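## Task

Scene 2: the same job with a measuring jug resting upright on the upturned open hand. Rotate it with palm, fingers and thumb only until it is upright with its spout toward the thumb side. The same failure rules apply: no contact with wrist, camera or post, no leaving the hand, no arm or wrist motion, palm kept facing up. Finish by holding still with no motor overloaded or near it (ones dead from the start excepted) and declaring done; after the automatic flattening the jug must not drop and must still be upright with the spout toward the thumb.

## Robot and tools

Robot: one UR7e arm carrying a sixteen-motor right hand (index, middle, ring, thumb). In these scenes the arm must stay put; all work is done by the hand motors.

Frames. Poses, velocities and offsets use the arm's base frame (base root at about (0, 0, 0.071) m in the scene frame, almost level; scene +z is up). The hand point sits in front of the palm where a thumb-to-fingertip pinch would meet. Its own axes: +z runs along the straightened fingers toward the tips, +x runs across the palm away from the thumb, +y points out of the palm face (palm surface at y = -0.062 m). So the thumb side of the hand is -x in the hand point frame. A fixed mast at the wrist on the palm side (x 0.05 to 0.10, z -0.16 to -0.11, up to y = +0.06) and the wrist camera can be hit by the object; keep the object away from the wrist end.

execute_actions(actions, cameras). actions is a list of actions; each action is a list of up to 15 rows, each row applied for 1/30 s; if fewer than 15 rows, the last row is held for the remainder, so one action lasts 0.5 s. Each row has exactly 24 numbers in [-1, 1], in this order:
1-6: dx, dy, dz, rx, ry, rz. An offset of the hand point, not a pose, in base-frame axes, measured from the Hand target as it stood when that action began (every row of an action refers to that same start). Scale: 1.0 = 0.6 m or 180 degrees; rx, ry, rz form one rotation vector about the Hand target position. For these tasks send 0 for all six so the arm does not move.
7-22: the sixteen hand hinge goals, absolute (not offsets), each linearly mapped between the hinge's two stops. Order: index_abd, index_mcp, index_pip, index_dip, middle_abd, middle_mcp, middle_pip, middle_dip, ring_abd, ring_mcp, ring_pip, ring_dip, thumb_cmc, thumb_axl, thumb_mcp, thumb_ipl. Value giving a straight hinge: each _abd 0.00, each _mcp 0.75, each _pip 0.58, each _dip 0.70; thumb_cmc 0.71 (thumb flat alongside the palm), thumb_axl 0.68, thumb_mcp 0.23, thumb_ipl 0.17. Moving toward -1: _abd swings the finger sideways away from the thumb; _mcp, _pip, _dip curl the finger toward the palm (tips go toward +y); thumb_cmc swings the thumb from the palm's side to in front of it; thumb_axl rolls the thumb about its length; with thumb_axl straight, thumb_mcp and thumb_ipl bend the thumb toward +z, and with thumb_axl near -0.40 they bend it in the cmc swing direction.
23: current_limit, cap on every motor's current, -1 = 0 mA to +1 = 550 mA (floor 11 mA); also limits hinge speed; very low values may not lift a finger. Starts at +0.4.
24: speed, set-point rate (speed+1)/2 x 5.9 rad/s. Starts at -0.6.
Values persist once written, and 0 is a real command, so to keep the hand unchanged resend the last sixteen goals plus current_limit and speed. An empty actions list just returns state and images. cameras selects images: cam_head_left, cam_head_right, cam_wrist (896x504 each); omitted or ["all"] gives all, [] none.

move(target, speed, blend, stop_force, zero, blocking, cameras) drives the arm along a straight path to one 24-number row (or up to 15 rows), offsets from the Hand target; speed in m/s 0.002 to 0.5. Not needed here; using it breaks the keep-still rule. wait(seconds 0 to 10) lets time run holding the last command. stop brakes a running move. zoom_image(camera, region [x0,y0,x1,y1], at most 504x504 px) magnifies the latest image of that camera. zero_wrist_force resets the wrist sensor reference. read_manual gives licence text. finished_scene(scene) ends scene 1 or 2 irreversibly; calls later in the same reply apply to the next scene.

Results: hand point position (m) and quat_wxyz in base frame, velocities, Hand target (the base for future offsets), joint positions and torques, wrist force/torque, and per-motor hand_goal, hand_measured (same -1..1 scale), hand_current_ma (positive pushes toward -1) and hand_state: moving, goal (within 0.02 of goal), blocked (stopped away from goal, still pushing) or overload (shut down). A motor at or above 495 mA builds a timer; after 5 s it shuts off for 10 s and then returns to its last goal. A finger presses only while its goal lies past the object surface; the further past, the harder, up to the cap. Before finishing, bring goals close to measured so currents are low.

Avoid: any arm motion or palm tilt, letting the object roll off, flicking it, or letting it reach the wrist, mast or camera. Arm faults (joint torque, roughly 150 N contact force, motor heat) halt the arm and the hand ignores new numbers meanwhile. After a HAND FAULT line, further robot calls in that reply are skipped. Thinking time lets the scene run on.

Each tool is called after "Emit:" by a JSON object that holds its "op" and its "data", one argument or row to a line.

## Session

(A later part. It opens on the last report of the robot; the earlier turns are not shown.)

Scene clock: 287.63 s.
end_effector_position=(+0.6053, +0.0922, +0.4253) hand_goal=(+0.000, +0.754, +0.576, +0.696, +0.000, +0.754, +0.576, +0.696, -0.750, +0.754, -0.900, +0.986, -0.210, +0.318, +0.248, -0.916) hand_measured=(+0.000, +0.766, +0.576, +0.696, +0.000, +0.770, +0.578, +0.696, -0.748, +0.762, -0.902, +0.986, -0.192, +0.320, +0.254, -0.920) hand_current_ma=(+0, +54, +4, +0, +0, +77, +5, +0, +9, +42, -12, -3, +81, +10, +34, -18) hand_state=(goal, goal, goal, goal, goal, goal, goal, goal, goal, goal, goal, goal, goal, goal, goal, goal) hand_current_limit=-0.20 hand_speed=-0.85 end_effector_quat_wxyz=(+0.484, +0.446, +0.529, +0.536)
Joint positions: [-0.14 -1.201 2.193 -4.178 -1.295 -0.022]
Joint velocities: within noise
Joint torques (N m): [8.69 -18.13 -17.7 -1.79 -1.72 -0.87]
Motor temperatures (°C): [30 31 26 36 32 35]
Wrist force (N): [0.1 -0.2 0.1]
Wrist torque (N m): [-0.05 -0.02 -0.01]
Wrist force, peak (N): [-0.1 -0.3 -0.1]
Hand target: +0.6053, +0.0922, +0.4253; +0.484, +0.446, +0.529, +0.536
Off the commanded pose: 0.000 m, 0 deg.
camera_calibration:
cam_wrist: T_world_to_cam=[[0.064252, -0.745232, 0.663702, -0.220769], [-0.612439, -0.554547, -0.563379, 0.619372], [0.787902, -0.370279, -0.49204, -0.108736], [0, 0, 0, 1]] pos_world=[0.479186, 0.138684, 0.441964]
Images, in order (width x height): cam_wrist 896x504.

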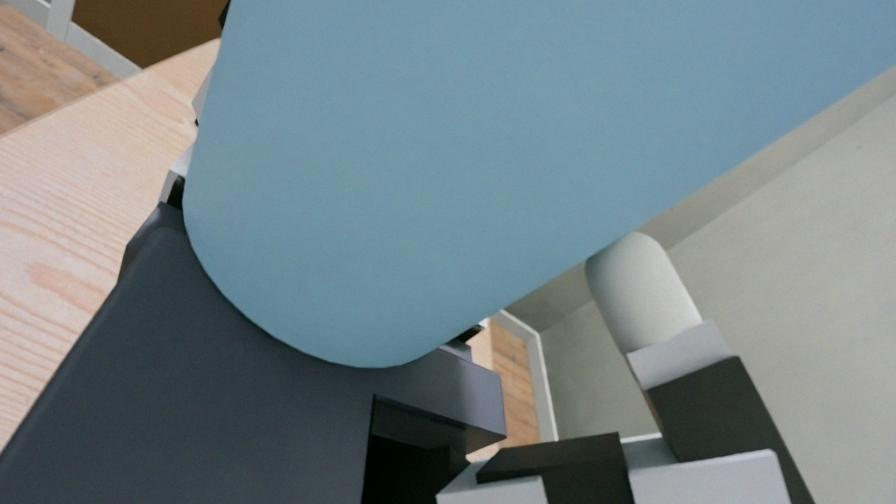

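Emit:
{"op": "execute_actions", "data": {
  "actions": [
    [[0,0,0,0,0,0, 0,0.754,0.576,0.696, 0,0.754,0.576,0.696, -0.75,0.754,-0.90,0.986, -0.175,0.317,0.189,-0.861, -0.2,-0.93]],
    [[0,0,0,0,0,0, 0,0.754,0.576,0.696, 0,0.754,0.576,0.696, -0.75,0.754,-0.90,0.986, -0.130,0.317,0.130,-0.805, -0.2,-0.93]]
  ],
  "cameras": ["cam_head_left","cam_wrist"]
}}

Scene clock: 322.93 s.
end_effector_position=(+0.6053, +0.0922, +0.4253) hand_goal=(+0.000, +0.754, +0.576, +0.696, +0.000, +0.754, +0.576, +0.696, -0.750, +0.754, -0.900, +0.986, -0.130, +0.318, +0.130, -0.804) hand_measured=(+0.000, +0.766, +0.576, +0.696, +0.000, +0.770, +0.578, +0.696, -0.748, +0.764, -0.896, +0.986, -0.120, +0.320, +0.140, -0.808) hand_current_ma=(+0, +54, +4, +0, +0, +77, +5, +0, +9, +48, +14, +0, +47, +10, +56, -26) hand_state=(goal, goal, goal, goal, goal, goal, goal, goal, goal, goal, goal, goal, goal, goal, goal, goal) hand_current_limit=-0.20 hand_speed=-0.93 end_effector_quat_wxyz=(+0.484, +0.446, +0.529, +0.536)
Joint positions: [-0.14 -1.201 2.193 -4.178 -1.295 -0.022]
Joint velocities: within noise
Joint torques (N m): [8.5 -19.52 -18.28 -1.66 -1.69 -0.98]
Motor temperatures (°C): [30 31 26 36 32 35]
Wrist force (N): [-0.2 -0.2 0.1]
Wrist torque (N m): [-0.03 0.02 -0.03]
Wrist force, peak (N): [-0.3 -0.2 0.4]
Hand target: +0.6053, +0.0922, +0.4253; +0.484, +0.446, +0.529, +0.536
Off the commanded pose: 0.000 m, 0 deg.
camera_calibration:
cam_wrist: T_world_to_cam=[[0.064252, -0.745232, 0.663702, -0.220769], [-0.612439, -0.554547, -0.563379, 0.619372], [0.787902, -0.370279, -0.49204, -0.108737], [0, 0, 0, 1]] pos_world=[0.479186, 0.138684, 0.441964]
Images, in order (width x height): cam_head_left 896x504, cam_wrist 896x504.

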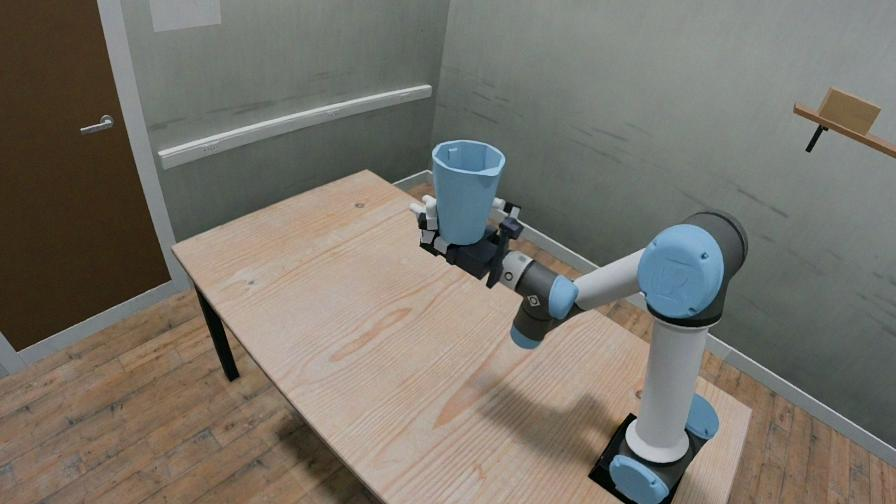

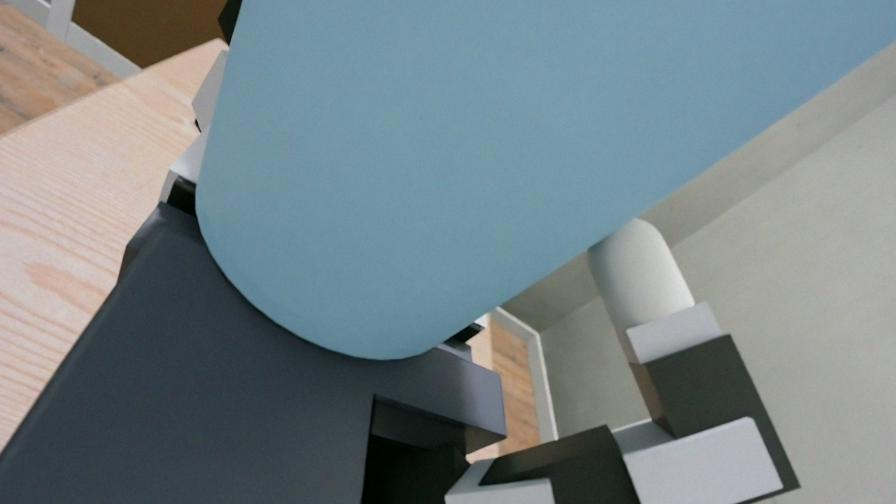

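Emit:
{"op": "zoom_image", "data": {
  "camera": "cam_head_left",
  "region": [420, 130, 520, 200]
}}

Scaled by 5.040 from the camera's 896x504 image, which has a finer 1280x720 frame.

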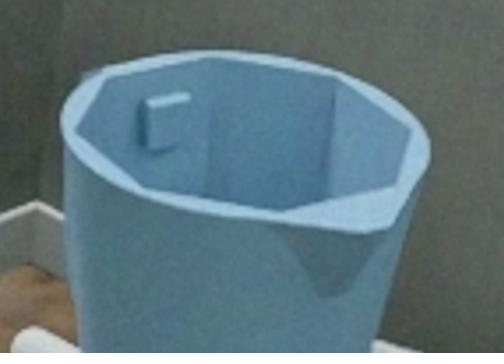

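Emit:
{"op": "execute_actions", "data": {
  "actions": []
}}

Scene clock: 357.00 s.
end_effector_position=(+0.6053, +0.0922, +0.4253) hand_goal=(+0.000, +0.754, +0.576, +0.696, +0.000, +0.754, +0.576, +0.696, -0.750, +0.754, -0.900, +0.986, -0.130, +0.318, +0.130, -0.804) hand_measured=(+0.000, +0.766, +0.576, +0.696, +0.000, +0.770, +0.578, +0.696, -0.748, +0.764, -0.896, +0.986, -0.120, +0.320, +0.140, -0.808) hand_current_ma=(+0, +54, +4, +0, +0, +77, +5, +0, +9, +48, +14, +0, +48, +10, +56, -26) hand_state=(goal, goal, goal, goal, goal, goal, goal, goal, goal, goal, goal, goal, goal, goal, goal, goal) hand_current_limit=-0.20 hand_speed=-0.93 end_effector_quat_wxyz=(+0.484, +0.446, +0.529, +0.536)
Joint positions: [-0.14 -1.201 2.193 -4.178 -1.295 -0.022]
Joint velocities: within noise
Joint torques (N m): [7.06 -19.45 -17.47 -1.68 -1.93 -0.89]
Motor temperatures (°C): [30 31 26 36 32 35]
Wrist force (N): [0.0 0.0 0.1]
Wrist torque (N m): [-0.02 0.00 -0.02]
Wrist force, peak (N): [0.1 -0.4 0.0]
Hand target: +0.6053, +0.0922, +0.4253; +0.484, +0.446, +0.529, +0.536
Off the commanded pose: 0.000 m, 0 deg.
camera_calibration:
cam_wrist: T_world_to_cam=[[0.0642522, -0.745232, 0.663702, -0.220769], [-0.612439, -0.554547, -0.563379, 0.619372], [0.787902, -0.370279, -0.49204, -0.108736], [0, 0, 0, 1]] pos_world=[0.479186, 0.138684, 0.441964]

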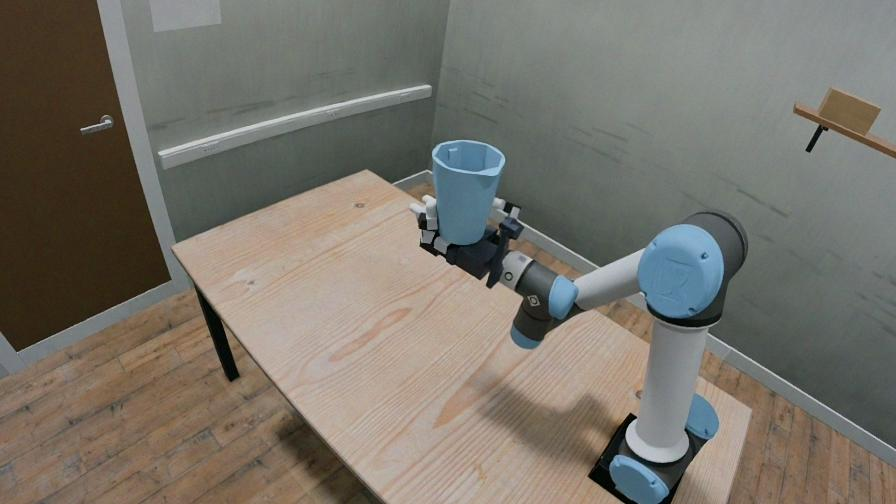

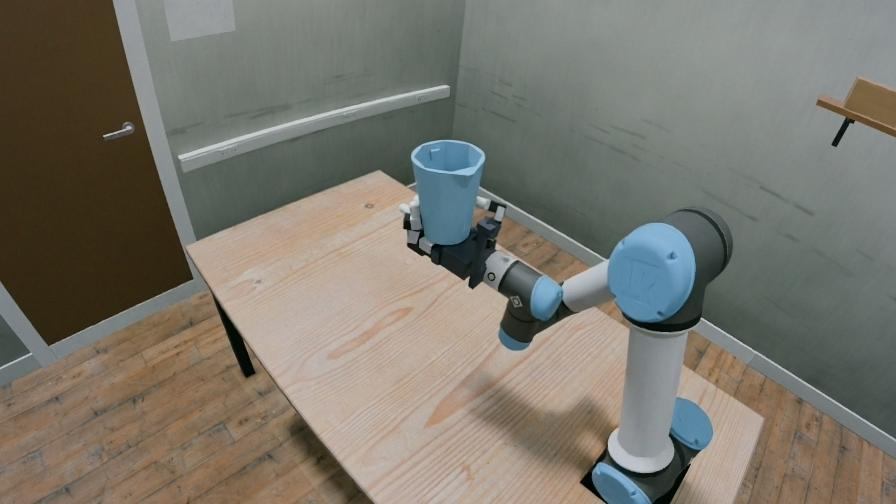

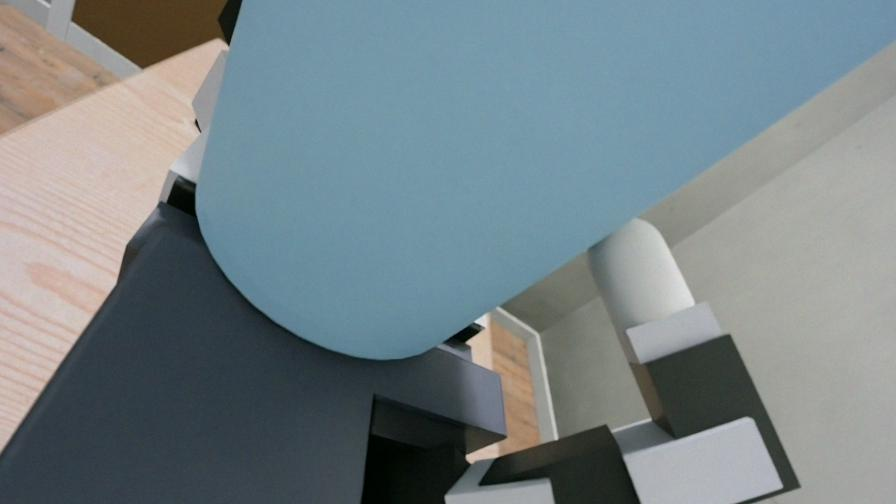

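Emit:
{"op": "execute_actions", "data": {
  "actions": [
    [[0,0,0,0,0,0,0,0.754,0.576,0.696,0,0.754,0.576,0.696,-0.75,0.754,-0.90,0.986,-0.056,0.317,0.003,-0.675,-0.2,-0.93]],
    [[0,0,0,0,0,0,0,0.754,0.576,0.696,0,0.754,0.576,0.696,-0.75,0.754,-0.90,0.986,-0.056,0.317,0.003,-0.675,-0.2,-0.93]]
  ]
}}

Scene clock: 369.40 s.
end_effector_position=(+0.6053, +0.0922, +0.4253) hand_goal=(+0.000, +0.754, +0.576, +0.696, +0.000, +0.754, +0.576, +0.696, -0.750, +0.754, -0.900, +0.986, -0.056, +0.318, +0.004, -0.674) hand_measured=(+0.000, +0.766, +0.576, +0.696, +0.000, +0.770, +0.578, +0.696, -0.748, +0.768, -0.892, +0.988, -0.038, +0.322, +0.020, -0.676) hand_current_ma=(+0, +54, +4, +0, +0, +77, +5, +0, +8, +67, +37, +10, +79, +20, +90, -12) hand_state=(goal, goal, goal, goal, goal, goal, goal, goal, goal, goal, goal, goal, goal, goal, goal, goal) hand_current_limit=-0.20 hand_speed=-0.93 end_effector_quat_wxyz=(+0.484, +0.446, +0.529, +0.536)
Joint positions: [-0.14 -1.201 2.193 -4.178 -1.295 -0.022]
Joint velocities: within noise
Joint torques (N m): [8.73 -18.54 -15.7 -1.23 -2.03 -0.84]
Motor temperatures (°C): [30 31 26 36 32 35]
Wrist force (N): [-0.2 -0.1 0.1]
Wrist torque (N m): [-0.02 0.02 -0.03]
Wrist force, peak (N): [0.1 -0.4 0.2]
Hand target: +0.6053, +0.0922, +0.4253; +0.484, +0.446, +0.529, +0.536
Off the commanded pose: 0.000 m, 0 deg.
camera_calibration:
cam_wrist: T_world_to_cam=[[0.0642521, -0.745232, 0.663702, -0.220769], [-0.612439, -0.554547, -0.563379, 0.619372], [0.787902, -0.370279, -0.49204, -0.108737], [0, 0, 0, 1]] pos_world=[0.479186, 0.138684, 0.441964]

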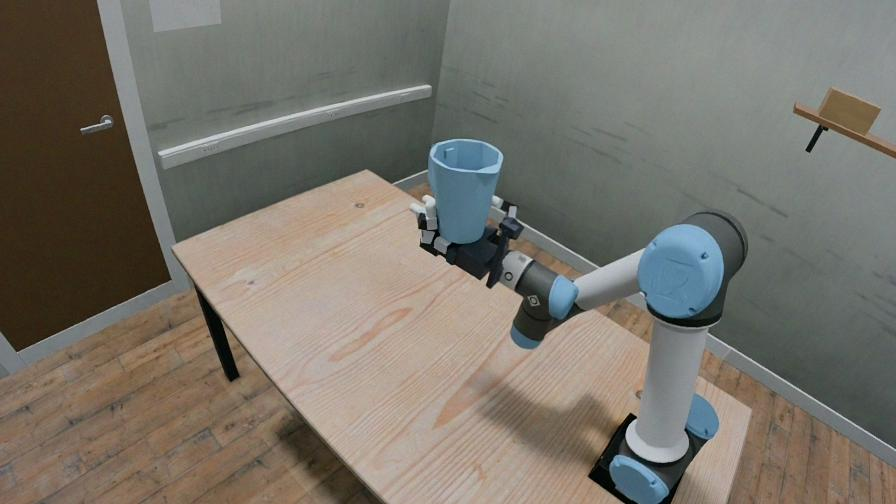

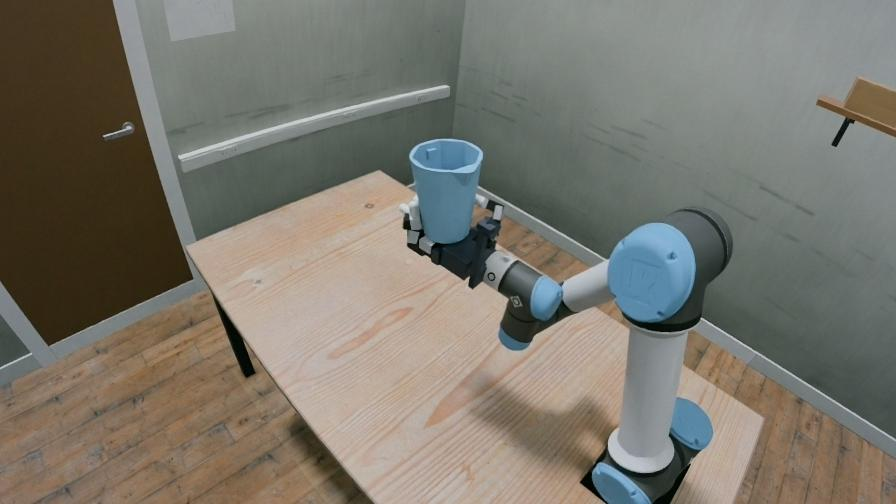

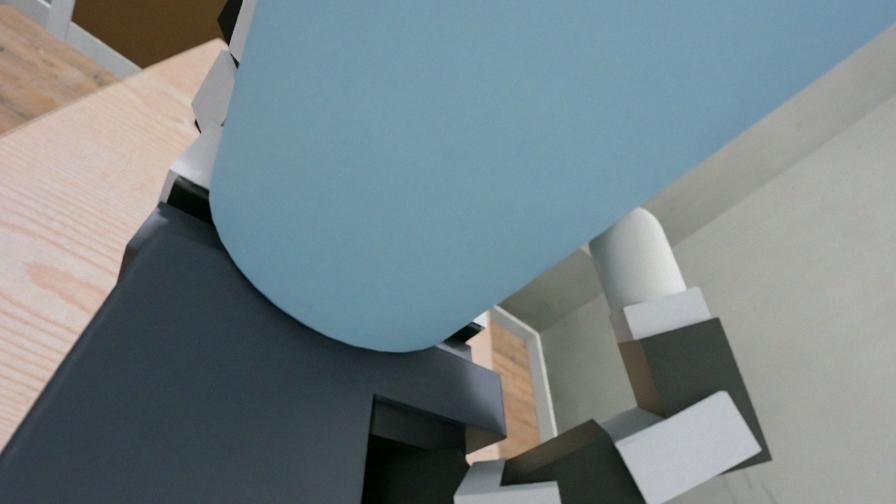

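Emit:
{"op": "zoom_image", "data": {
  "camera": "cam_head_left",
  "region": [420, 130, 520, 200]
}}

Emit:
{"op": "zoom_image", "data": {
  "camera": "cam_wrist",
  "region": [150, 0, 650, 400]
}}

Scaled by 5.040 from the camera's 896x504 image, which has a finer 1280x720 frame.

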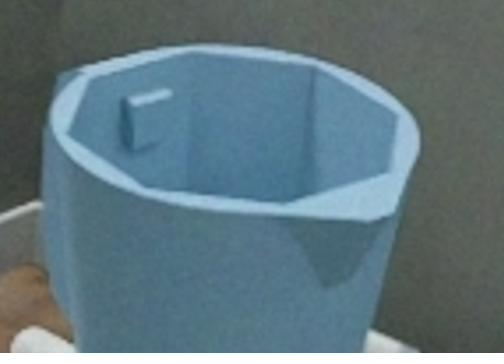

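Scaled by 1.008 from the camera's 896x504 image, which has a finer 1280x720 frame.

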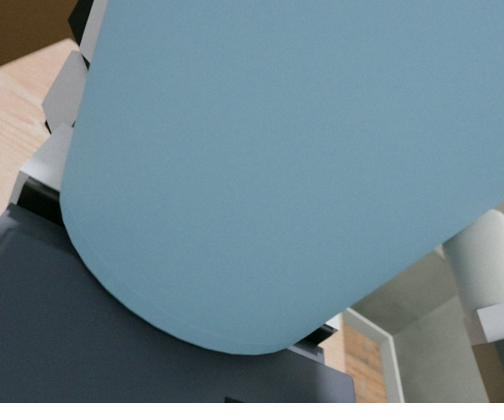

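Emit:
{"op": "zoom_image", "data": {
  "camera": "cam_head_left",
  "region": [400, 135, 530, 265]
}}

Emit:
{"op": "zoom_image", "data": {
  "camera": "cam_head_right",
  "region": [380, 135, 510, 265]
}}

Scaled by 3.877 from the camera's 896x504 image, which has a finer 1280x720 frame.

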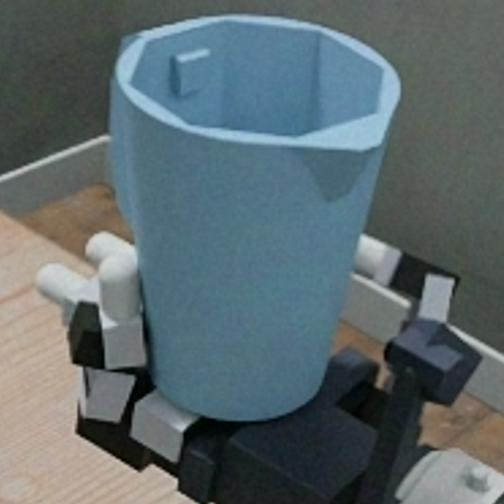

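Scaled by 3.877 from the camera's 896x504 image, which has a finer 1280x720 frame.

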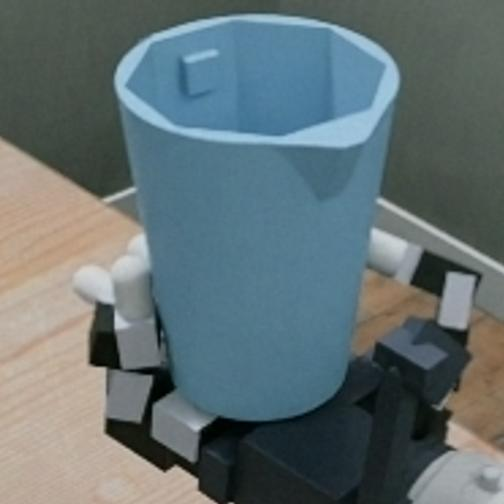

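Emit:
{"op": "execute_actions", "data": {
  "actions": [
    [[0,0,0,0,0,0,0,0.754,0.576,0.696,0,0.754,0.576,0.696,-0.75,0.754,-0.90,0.986,0.033,0.317,-0.137,-0.510,-0.2,-0.93]],
    [[0,0,0,0,0,0,0,0.754,0.576,0.696,0,0.754,0.576,0.696,-0.75,0.754,-0.90,0.986,0.033,0.317,-0.137,-0.510,-0.2,-0.93]],
    [[0,0,0,0,0,0,0,0.754,0.576,0.696,0,0.754,0.576,0.696,-0.75,0.754,-0.90,0.986,0.108,0.317,-0.303,-0.286,-0.2,-0.92]],
    [[0,0,0,0,0,0,0,0.754,0.576,0.696,0,0.754,0.576,0.696,-0.75,0.754,-0.90,0.986,0.108,0.317,-0.303,-0.286,-0.2,-0.92]]
  ],
  "cameras": ["cam_head_left", "cam_wrist"]
}}

Emit:
{"op": "zoom_image", "data": {
  "camera": "cam_head_left",
  "region": [400, 135, 530, 265]
}}

Scene clock: 581.57 s.
end_effector_position=(+0.6053, +0.0922, +0.4253) hand_goal=(+0.000, +0.754, +0.576, +0.696, +0.000, +0.754, +0.576, +0.696, -0.750, +0.754, -0.900, +0.986, +0.108, +0.318, -0.302, -0.286) hand_measured=(+0.000, +0.766, +0.576, +0.696, +0.000, +0.772, +0.578, +0.696, -0.750, +0.770, -0.888, +0.992, +0.134, +0.328, -0.284, -0.286) hand_current_ma=(+0, +54, +4, +0, +0, +82, +5, +0, +0, +81, +55, +23, +119, +50, +108, +2) hand_state=(goal, goal, goal, goal, goal, goal, goal, goal, goal, goal, goal, goal, blocked, goal, goal, goal) hand_current_limit=-0.20 hand_speed=-0.92 end_effector_quat_wxyz=(+0.484, +0.446, +0.529, +0.536)
Joint positions: [-0.14 -1.201 2.193 -4.178 -1.295 -0.022]
Joint velocities: within noise
Joint torques (N m): [6.57 -21.8 -11.78 -0.19 -1.02 -0.38]
Motor temperatures (°C): [30 30 25 36 32 35]
Wrist force (N): [-0.2 0.0 0.2]
Wrist torque (N m): [0.00 0.03 -0.03]
Wrist force, peak (N): [-0.1 -0.2 0.5]
Hand target: +0.6053, +0.0922, +0.4253; +0.484, +0.446, +0.529, +0.536
Off the commanded pose: 0.000 m, 0 deg.
camera_calibration:
cam_wrist: T_world_to_cam=[[0.064252, -0.745232, 0.663702, -0.220769], [-0.612439, -0.554547, -0.563379, 0.619372], [0.787902, -0.370279, -0.49204, -0.108736], [0, 0, 0, 1]] pos_world=[0.479187, 0.138684, 0.441964]
Images, in order (width x height): cam_head_left 896x504, cam_wrist 896x504.

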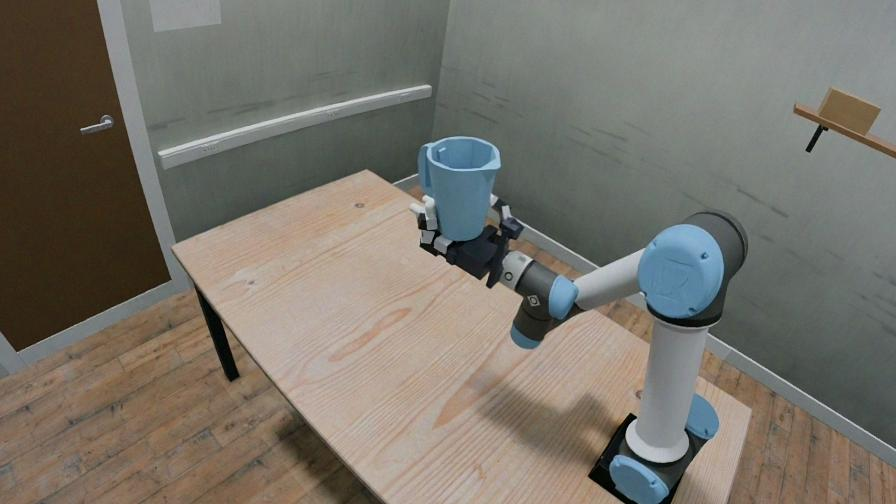

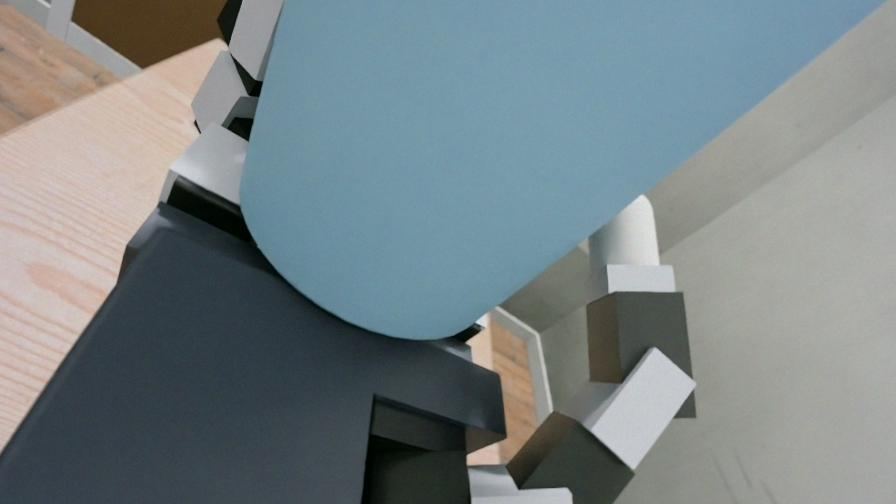

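Scaled by 3.877 from the camera's 896x504 image, which has a finer 1280x720 frame.

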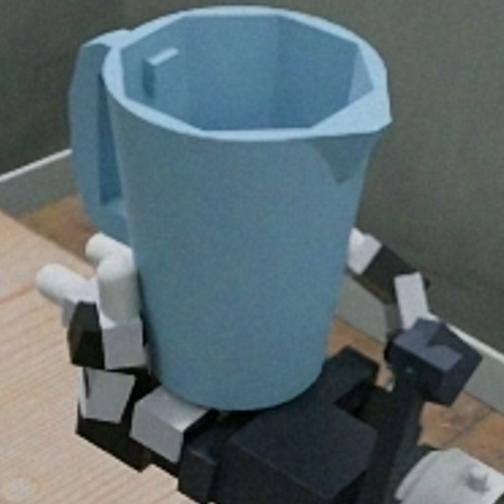

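Emit:
{"op": "execute_actions", "data": {
  "actions": [
    [[0,0,0,0,0,0,0,0.754,0.576,0.696,0,0.754,0.576,0.696,-0.75,0.754,-0.90,0.986,0.45,0.317,-0.303,-0.286,-0.2,-0.88]],
    [[0,0,0,0,0,0,0.75,0.754,0.576,0.696,0,0.754,0.576,0.696,-0.75,0.754,-0.90,0.986,0.45,0.317,-0.303,-0.286,-0.2,-0.75]],
    [[0,0,0,0,0,0,0.75,0.754,-0.60,0.841,0,0.754,0.576,0.696,-0.75,0.754,-0.90,0.986,0.45,0.317,-0.303,-0.286,-0.2,-0.65]],
    [[0,0,0,0,0,0,0.75,0.754,-0.60,0.841,0,0.754,0.576,0.696,-0.75,0.754,-0.90,0.986,0.45,0.317,-0.303,-0.286,-0.2,-0.65]]
  ],
  "cameras": ["cam_head_left", "cam_wrist"]
}}

Emit:
{"op": "zoom_image", "data": {
  "camera": "cam_head_left",
  "region": [400, 135, 530, 265]
}}

Scene clock: 632.30 s.
end_effector_position=(+0.6053, +0.0922, +0.4253) hand_goal=(+0.750, +0.754, -0.600, +0.842, +0.000, +0.754, +0.576, +0.696, -0.750, +0.754, -0.900, +0.986, +0.450, +0.318, -0.302, -0.286) hand_measured=(+0.746, +0.766, -0.594, +0.840, +0.000, +0.772, +0.578, +0.696, -0.750, +0.770, -0.898, +0.988, +0.456, +0.326, -0.302, -0.286) hand_current_ma=(-13, +54, +22, -10, +0, +83, +5, +0, +0, +81, +10, +12, +23, +48, +3, +2) hand_state=(goal, goal, goal, goal, goal, goal, goal, goal, goal, goal, goal, goal, goal, goal, goal, goal) hand_current_limit=-0.20 hand_speed=-0.65 end_effector_quat_wxyz=(+0.484, +0.446, +0.529, +0.536)
Joint positions: [-0.14 -1.201 2.193 -4.178 -1.295 -0.022]
Joint velocities: within noise
Joint torques (N m): [6.38 -24.79 -11.46 -0.02 -1.22 -0.32]
Motor temperatures (°C): [30 30 25 36 32 35]
Wrist force (N): [0.0 -0.1 0.2]
Wrist torque (N m): [-0.03 -0.01 0.03]
Wrist force, peak (N): [-0.3 -0.3 0.4]
Hand target: +0.6053, +0.0922, +0.4253; +0.484, +0.446, +0.529, +0.536
Off the commanded pose: 0.000 m, 0 deg.
camera_calibration:
cam_wrist: T_world_to_cam=[[0.0642521, -0.745232, 0.663702, -0.220769], [-0.612439, -0.554547, -0.563379, 0.619372], [0.787902, -0.370279, -0.49204, -0.108736], [0, 0, 0, 1]] pos_world=[0.479186, 0.138684, 0.441964]
Images, in order (width x height): cam_head_left 896x504, cam_wrist 896x504.

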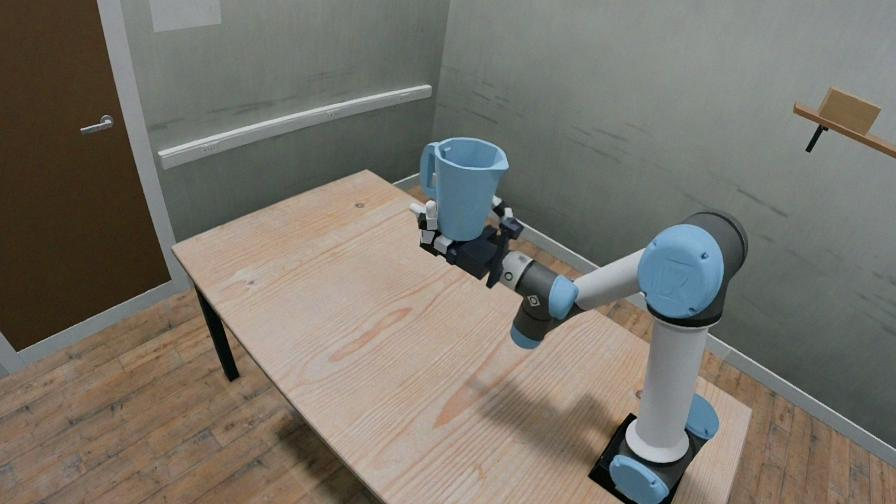

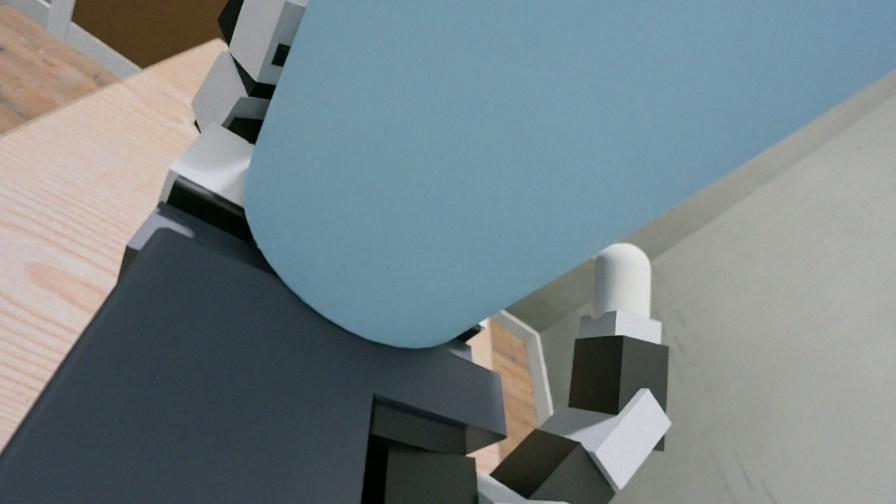

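Scaled by 3.877 from the camera's 896x504 image, which has a finer 1280x720 frame.

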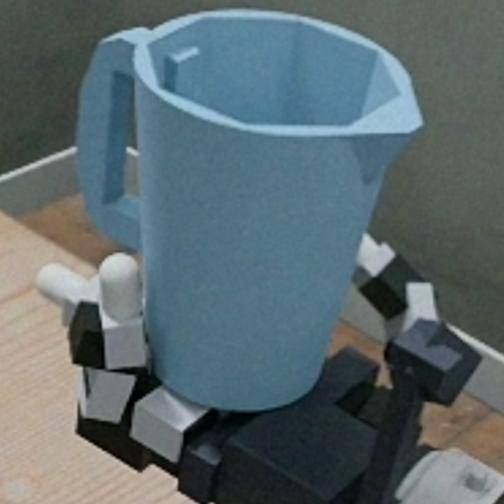

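Emit:
{"op": "execute_actions", "data": {
  "actions": [
    [[0,0,0,0,0,0,0.75,0.754,-0.81,0.888,0,0.754,0.576,0.696,-0.75,0.754,-0.81,0.80,0.45,0.317,-0.303,-0.286,-0.2,-0.85]],
    [[0,0,0,0,0,0,0.75,0.754,-0.81,0.888,0,0.754,0.576,0.696,-0.75,0.754,-0.81,0.80,0.45,0.317,-0.303,-0.286,-0.2,-0.85]],
    [[0,0,0,0,0,0,0.75,0.754,-0.81,0.720,0,0.754,0.576,0.696,-0.75,0.754,-0.81,0.59,0.45,0.317,-0.303,-0.286,-0.2,-0.93]],
    [[0,0,0,0,0,0,0.75,0.754,-0.81,0.720,0,0.754,0.576,0.696,-0.75,0.754,-0.81,0.59,0.45,0.317,-0.303,-0.286,-0.2,-0.93]],
    [[0,0,0,0,0,0,0.75,0.754,-0.81,0.720,0,0.754,0.576,0.696,-0.75,0.754,-0.81,0.59,0.45,0.317,-0.303,-0.286,-0.2,-0.93]]
  ],
  "cameras": ["cam_head_left", "cam_wrist"]
}}

Emit:
{"op": "zoom_image", "data": {
  "camera": "cam_head_left",
  "region": [400, 135, 530, 265]
}}

Scene clock: 687.47 s.
end_effector_position=(+0.6053, +0.0922, +0.4253) hand_goal=(+0.750, +0.754, -0.810, +0.720, +0.000, +0.754, +0.576, +0.696, -0.750, +0.754, -0.810, +0.590, +0.450, +0.318, -0.302, -0.286) hand_measured=(+0.748, +0.766, -0.778, +0.760, +0.000, +0.774, +0.578, +0.696, -0.750, +0.770, -0.778, +0.634, +0.456, +0.326, -0.302, -0.286) hand_current_ma=(-4, +54, +146, +187, +0, +93, +5, +0, +0, +81, +148, +205, +23, +48, +3, +2) hand_state=(goal, goal, blocked, blocked, goal, goal, goal, goal, goal, goal, blocked, blocked, goal, goal, goal, goal) hand_current_limit=-0.20 hand_speed=-0.93 end_effector_quat_wxyz=(+0.484, +0.446, +0.529, +0.536)
Joint positions: [-0.14 -1.201 2.193 -4.178 -1.295 -0.022]
Joint velocities: within noise
Joint torques (N m): [5.74 -25.3 -10.53 -0.33 -1.29 -0.39]
Motor temperatures (°C): [30 30 25 36 32 35]
Wrist force (N): [-0.1 -0.2 0.2]
Wrist torque (N m): [-0.05 0.00 0.01]
Wrist force, peak (N): [-0.2 -0.2 0.4]
Hand target: +0.6053, +0.0922, +0.4253; +0.484, +0.446, +0.529, +0.536
Off the commanded pose: 0.000 m, 0 deg.
camera_calibration:
cam_wrist: T_world_to_cam=[[0.064252, -0.745232, 0.663702, -0.220769], [-0.612439, -0.554547, -0.563379, 0.619372], [0.787902, -0.370279, -0.49204, -0.108736], [0, 0, 0, 1]] pos_world=[0.479186, 0.138684, 0.441964]
Images, in order (width x height): cam_head_left 896x504, cam_wrist 896x504.

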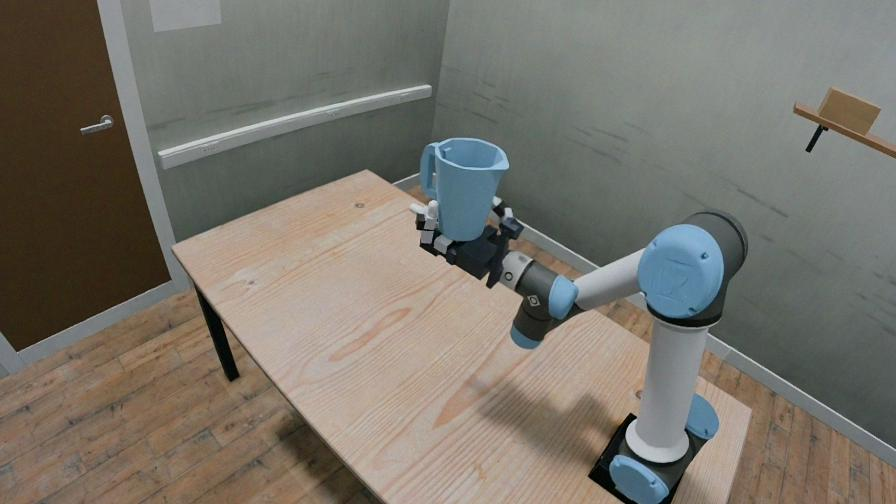

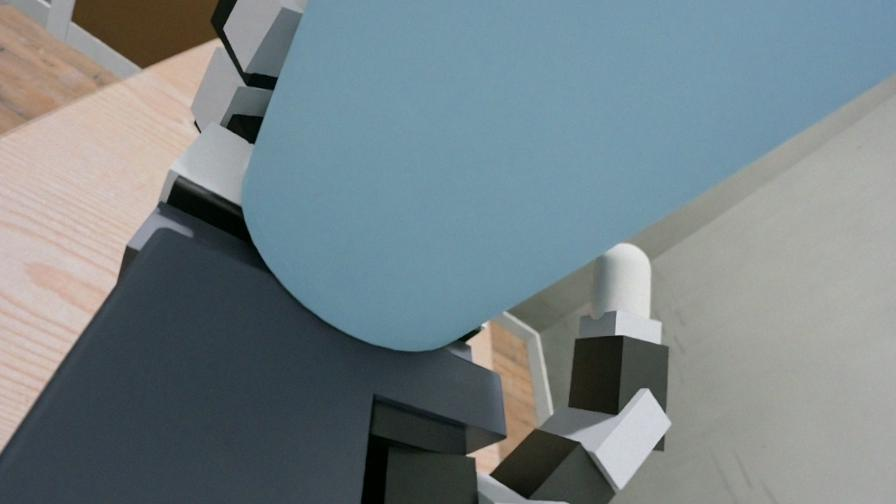

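Scaled by 3.877 from the camera's 896x504 image, which has a finer 1280x720 frame.

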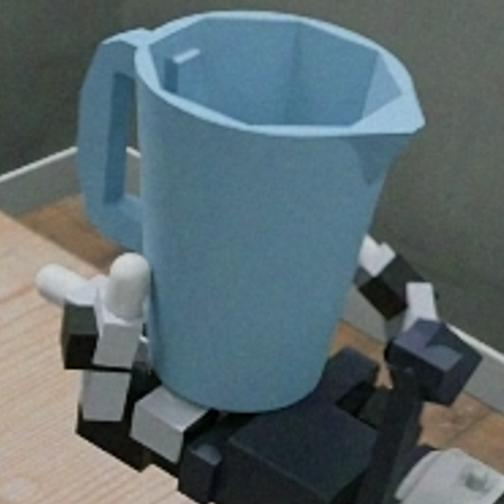

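Emit:
{"op": "execute_actions", "data": {
  "actions": [
    [[0,0,0,0,0,0,0.75,0.754,-0.50,0.90,0,0.754,0.576,0.696,-0.75,0.754,-0.81,0.59,0.45,0.317,-0.303,-0.286,-0.2,-0.80]],
    [[0,0,0,0,0,0,0.75,0.754,-0.20,0.80,0,0.754,0.576,0.696,-0.75,0.754,-0.81,0.42,0.45,0.317,-0.303,-0.286,-0.2,-0.91]],
    [[0,0,0,0,0,0,0.75,0.754,-0.20,0.80,0,0.754,0.576,0.696,-0.75,0.754,-0.81,0.42,0.45,0.317,-0.303,-0.286,-0.2,-0.91]]
  ],
  "cameras": ["cam_head_left", "cam_wrist"]
}}

Emit:
{"op": "zoom_image", "data": {
  "camera": "cam_head_left",
  "region": [400, 135, 530, 265]
}}

Scene clock: 780.57 s.
end_effector_position=(+0.6053, +0.0922, +0.4253) hand_goal=(+0.750, +0.754, -0.200, +0.800, +0.000, +0.754, +0.576, +0.696, -0.750, +0.754, -0.810, +0.420, +0.450, +0.318, -0.302, -0.286) hand_measured=(+0.748, +0.768, -0.200, +0.804, +0.000, +0.774, +0.578, +0.696, -0.750, +0.768, -0.796, +0.430, +0.456, +0.326, -0.302, -0.286) hand_current_ma=(-4, +64, -3, +16, +0, +93, +5, +0, +0, +65, +64, +44, +23, +48, +3, +2) hand_state=(goal, goal, goal, goal, goal, goal, goal, goal, goal, goal, goal, goal, goal, goal, goal, goal) hand_current_limit=-0.20 hand_speed=-0.91 end_effector_quat_wxyz=(+0.484, +0.446, +0.529, +0.536)
Joint positions: [-0.14 -1.201 2.193 -4.178 -1.295 -0.022]
Joint velocities: within noise
Joint torques (N m): [4.69 -27.15 -8.25 -0.63 -1.43 -0.16]
Motor temperatures (°C): [29 30 25 36 32 35]
Wrist force (N): [-0.2 -0.2 0.2]
Wrist torque (N m): [-0.04 0.02 0.02]
Wrist force, peak (N): [-0.3 -0.3 0.4]
Hand target: +0.6053, +0.0922, +0.4253; +0.484, +0.446, +0.529, +0.536
Off the commanded pose: 0.000 m, 0 deg.
camera_calibration:
cam_wrist: T_world_to_cam=[[0.064252, -0.745232, 0.663702, -0.220769], [-0.612439, -0.554547, -0.563379, 0.619372], [0.787902, -0.370279, -0.49204, -0.108736], [0, 0, 0, 1]] pos_world=[0.479186, 0.138684, 0.441964]
Images, in order (width x height): cam_head_left 896x504, cam_wrist 896x504.

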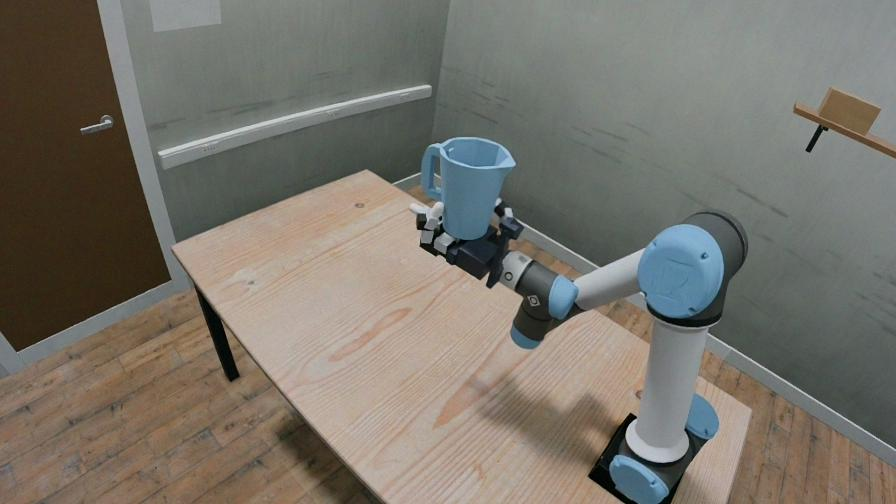

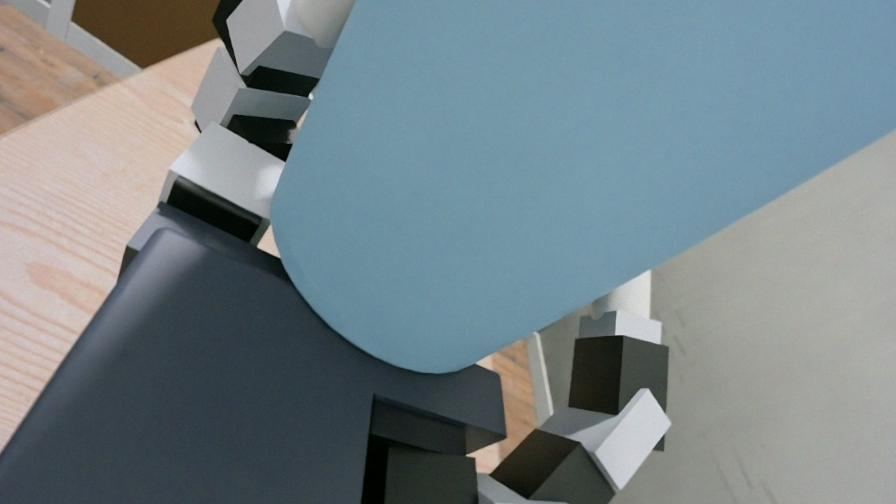

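Scaled by 3.877 from the camera's 896x504 image, which has a finer 1280x720 frame.

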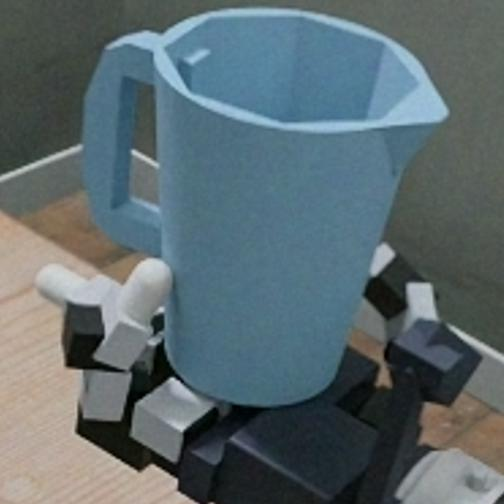

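Emit:
{"op": "execute_actions", "data": {
  "actions": []
}}

Scene clock: 814.80 s.
end_effector_position=(+0.6053, +0.0922, +0.4253) hand_goal=(+0.750, +0.754, -0.200, +0.800, +0.000, +0.754, +0.576, +0.696, -0.750, +0.754, -0.810, +0.420, +0.450, +0.318, -0.302, -0.286) hand_measured=(+0.748, +0.768, -0.200, +0.804, +0.000, +0.774, +0.578, +0.696, -0.750, +0.768, -0.796, +0.430, +0.456, +0.326, -0.302, -0.286) hand_current_ma=(-4, +64, -3, +16, +0, +93, +5, +0, +0, +65, +64, +44, +23, +48, +3, +2) hand_state=(goal, goal, goal, goal, goal, goal, goal, goal, goal, goal, goal, goal, goal, goal, goal, goal) hand_current_limit=-0.20 hand_speed=-0.91 end_effector_quat_wxyz=(+0.484, +0.446, +0.529, +0.536)
Joint positions: [-0.14 -1.201 2.193 -4.178 -1.295 -0.022]
Joint velocities: within noise
Joint torques (N m): [3.2 -27.48 -7.57 -0.55 -1.46 -0.12]
Motor temperatures (°C): [29 30 25 36 32 35]
Wrist force (N): [-0.2 -0.1 0.2]
Wrist torque (N m): [-0.03 0.02 0.01]
Wrist force, peak (N): [-0.2 -0.4 0.3]
Hand target: +0.6053, +0.0922, +0.4253; +0.484, +0.446, +0.529, +0.536
Off the commanded pose: 0.000 m, 0 deg.
camera_calibration:
cam_wrist: T_world_to_cam=[[0.0642522, -0.745232, 0.663702, -0.220769], [-0.612439, -0.554547, -0.563379, 0.619372], [0.787902, -0.370279, -0.49204, -0.108737], [0, 0, 0, 1]] pos_world=[0.479186, 0.138684, 0.441964]

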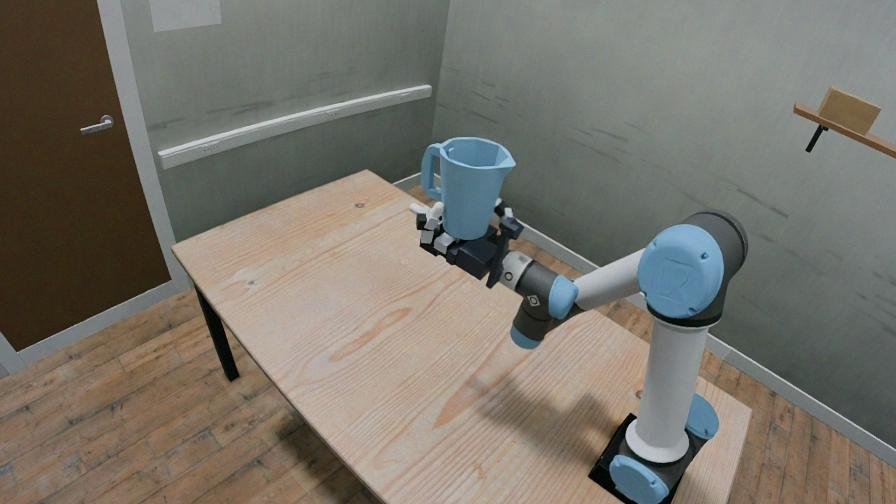

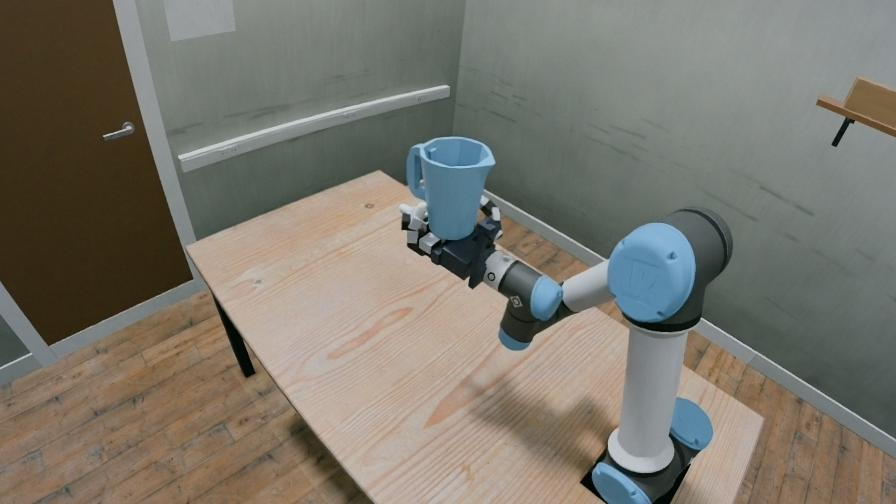

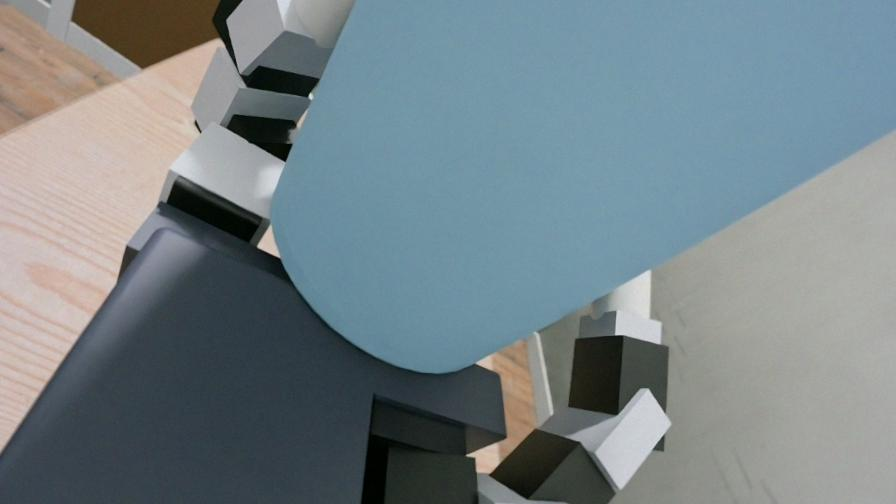

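Emit:
{"op": "execute_actions", "data": {
  "actions": [
    [[0,0,0,0,0,0,0.75,0.754,-0.20,0.80,0,0.754,0.576,0.696,-0.75,0.754,0.576,0.696,0.45,0.317,-0.303,-0.286,-0.2,-0.75]],
    [[0,0,0,0,0,0,0.75,0.754,-0.20,0.80,0,0.754,0.576,0.696,-0.75,0.754,0.576,0.696,0.45,0.317,-0.303,-0.286,-0.2,-0.75]],
    [[0,0,0,0,0,0,0.75,0.754,-0.20,0.80,0,0.754,0.576,0.696,-0.75,0.754,0.576,0.696,0.45,0.317,-0.303,-0.286,-0.2,-0.75]],
    [[0,0,0,0,0,0,0.75,0.754,-0.20,0.80,0,0.754,0.576,0.696,-0.85,0.754,0.576,0.696,0.45,0.317,-0.303,-0.286,-0.2,-0.75]],
    [[0,0,0,0,0,0,0.75,0.754,-0.20,0.80,0.45,0.754,0.576,0.696,-0.95,0.754,0.576,0.696,0.45,0.317,-0.303,-0.286,-0.2,-0.87]],
    [[0,0,0,0,0,0,0.75,0.754,-0.20,0.80,0.45,0.754,0.576,0.696,-0.95,0.754,0.576,0.696,0.45,0.317,-0.303,-0.286,-0.2,-0.87]],
    [[0,0,0,0,0,0,0.75,0.754,-0.20,0.80,0.45,0.754,0.576,0.696,-0.95,0.754,0.576,0.696,0.45,0.317,-0.303,-0.286,-0.2,-0.87]]
  ],
  "cameras": ["cam_head_left","cam_wrist"]
}}

Scene clock: 987.17 s.
end_effector_position=(+0.6053, +0.0922, +0.4253) hand_goal=(+0.750, +0.754, -0.200, +0.800, +0.450, +0.754, +0.576, +0.696, -0.950, +0.754, +0.576, +0.696, +0.450, +0.318, -0.302, -0.286) hand_measured=(+0.748, +0.768, -0.200, +0.804, +0.446, +0.774, +0.578, +0.696, -0.948, +0.768, +0.576, +0.694, +0.456, +0.326, -0.302, -0.286) hand_current_ma=(-4, +64, -3, +16, -14, +93, +5, +0, +10, +65, +2, -9, +23, +48, +3, +2) hand_state=(goal, goal, goal, goal, goal, goal, goal, goal, goal, goal, goal, goal, goal, goal, goal, goal) hand_current_limit=-0.20 hand_speed=-0.87 end_effector_quat_wxyz=(+0.484, +0.446, +0.529, +0.536)
Joint positions: [-0.14 -1.201 2.193 -4.178 -1.295 -0.022]
Joint velocities: within noise
Joint torques (N m): [0.09 -30.36 -5.27 -0.53 -1.17 0.05]
Motor temperatures (°C): [29 30 25 36 32 35]
Wrist force (N): [-0.1 0.0 0.3]
Wrist torque (N m): [-0.01 0.00 0.02]
Wrist force, peak (N): [-0.3 -0.5 0.5]
Hand target: +0.6053, +0.0922, +0.4253; +0.484, +0.446, +0.529, +0.536
Off the commanded pose: 0.000 m, 0 deg.
camera_calibration:
cam_wrist: T_world_to_cam=[[0.0642521, -0.745232, 0.663702, -0.220769], [-0.612439, -0.554547, -0.563379, 0.619372], [0.787902, -0.370279, -0.49204, -0.108737], [0, 0, 0, 1]] pos_world=[0.479186, 0.138684, 0.441964]
Images, in order (width x height): cam_head_left 896x504, cam_wrist 896x504.

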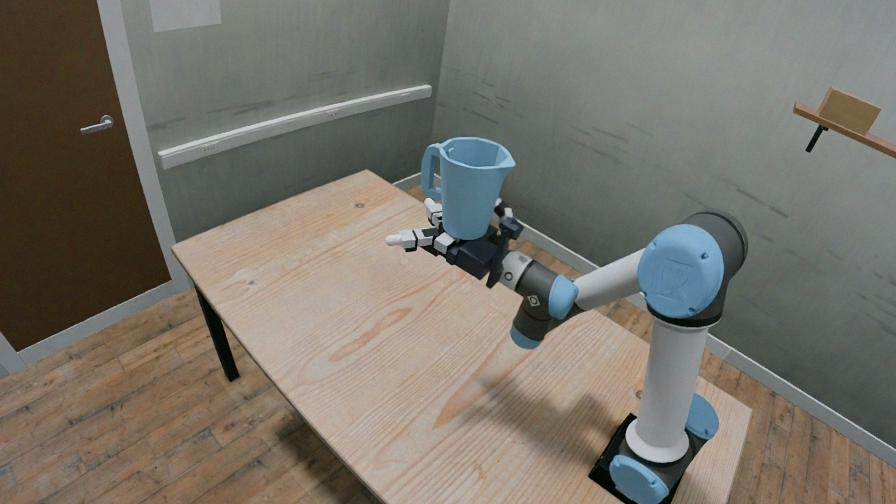

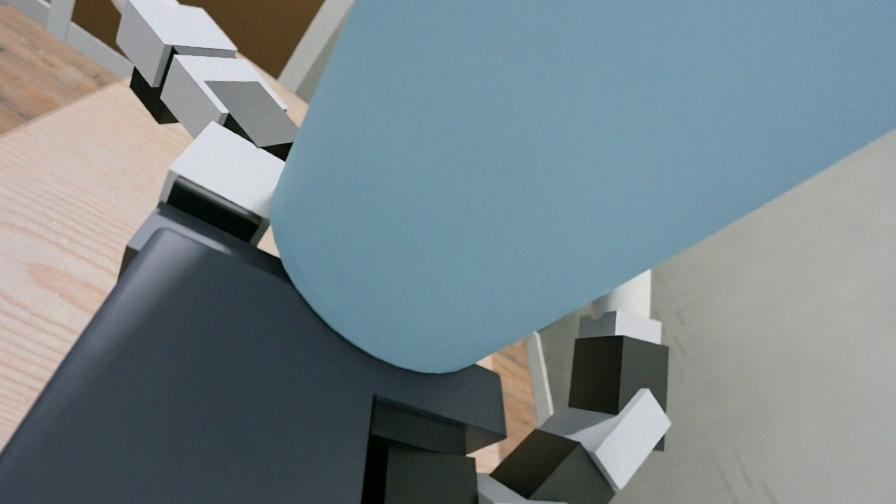

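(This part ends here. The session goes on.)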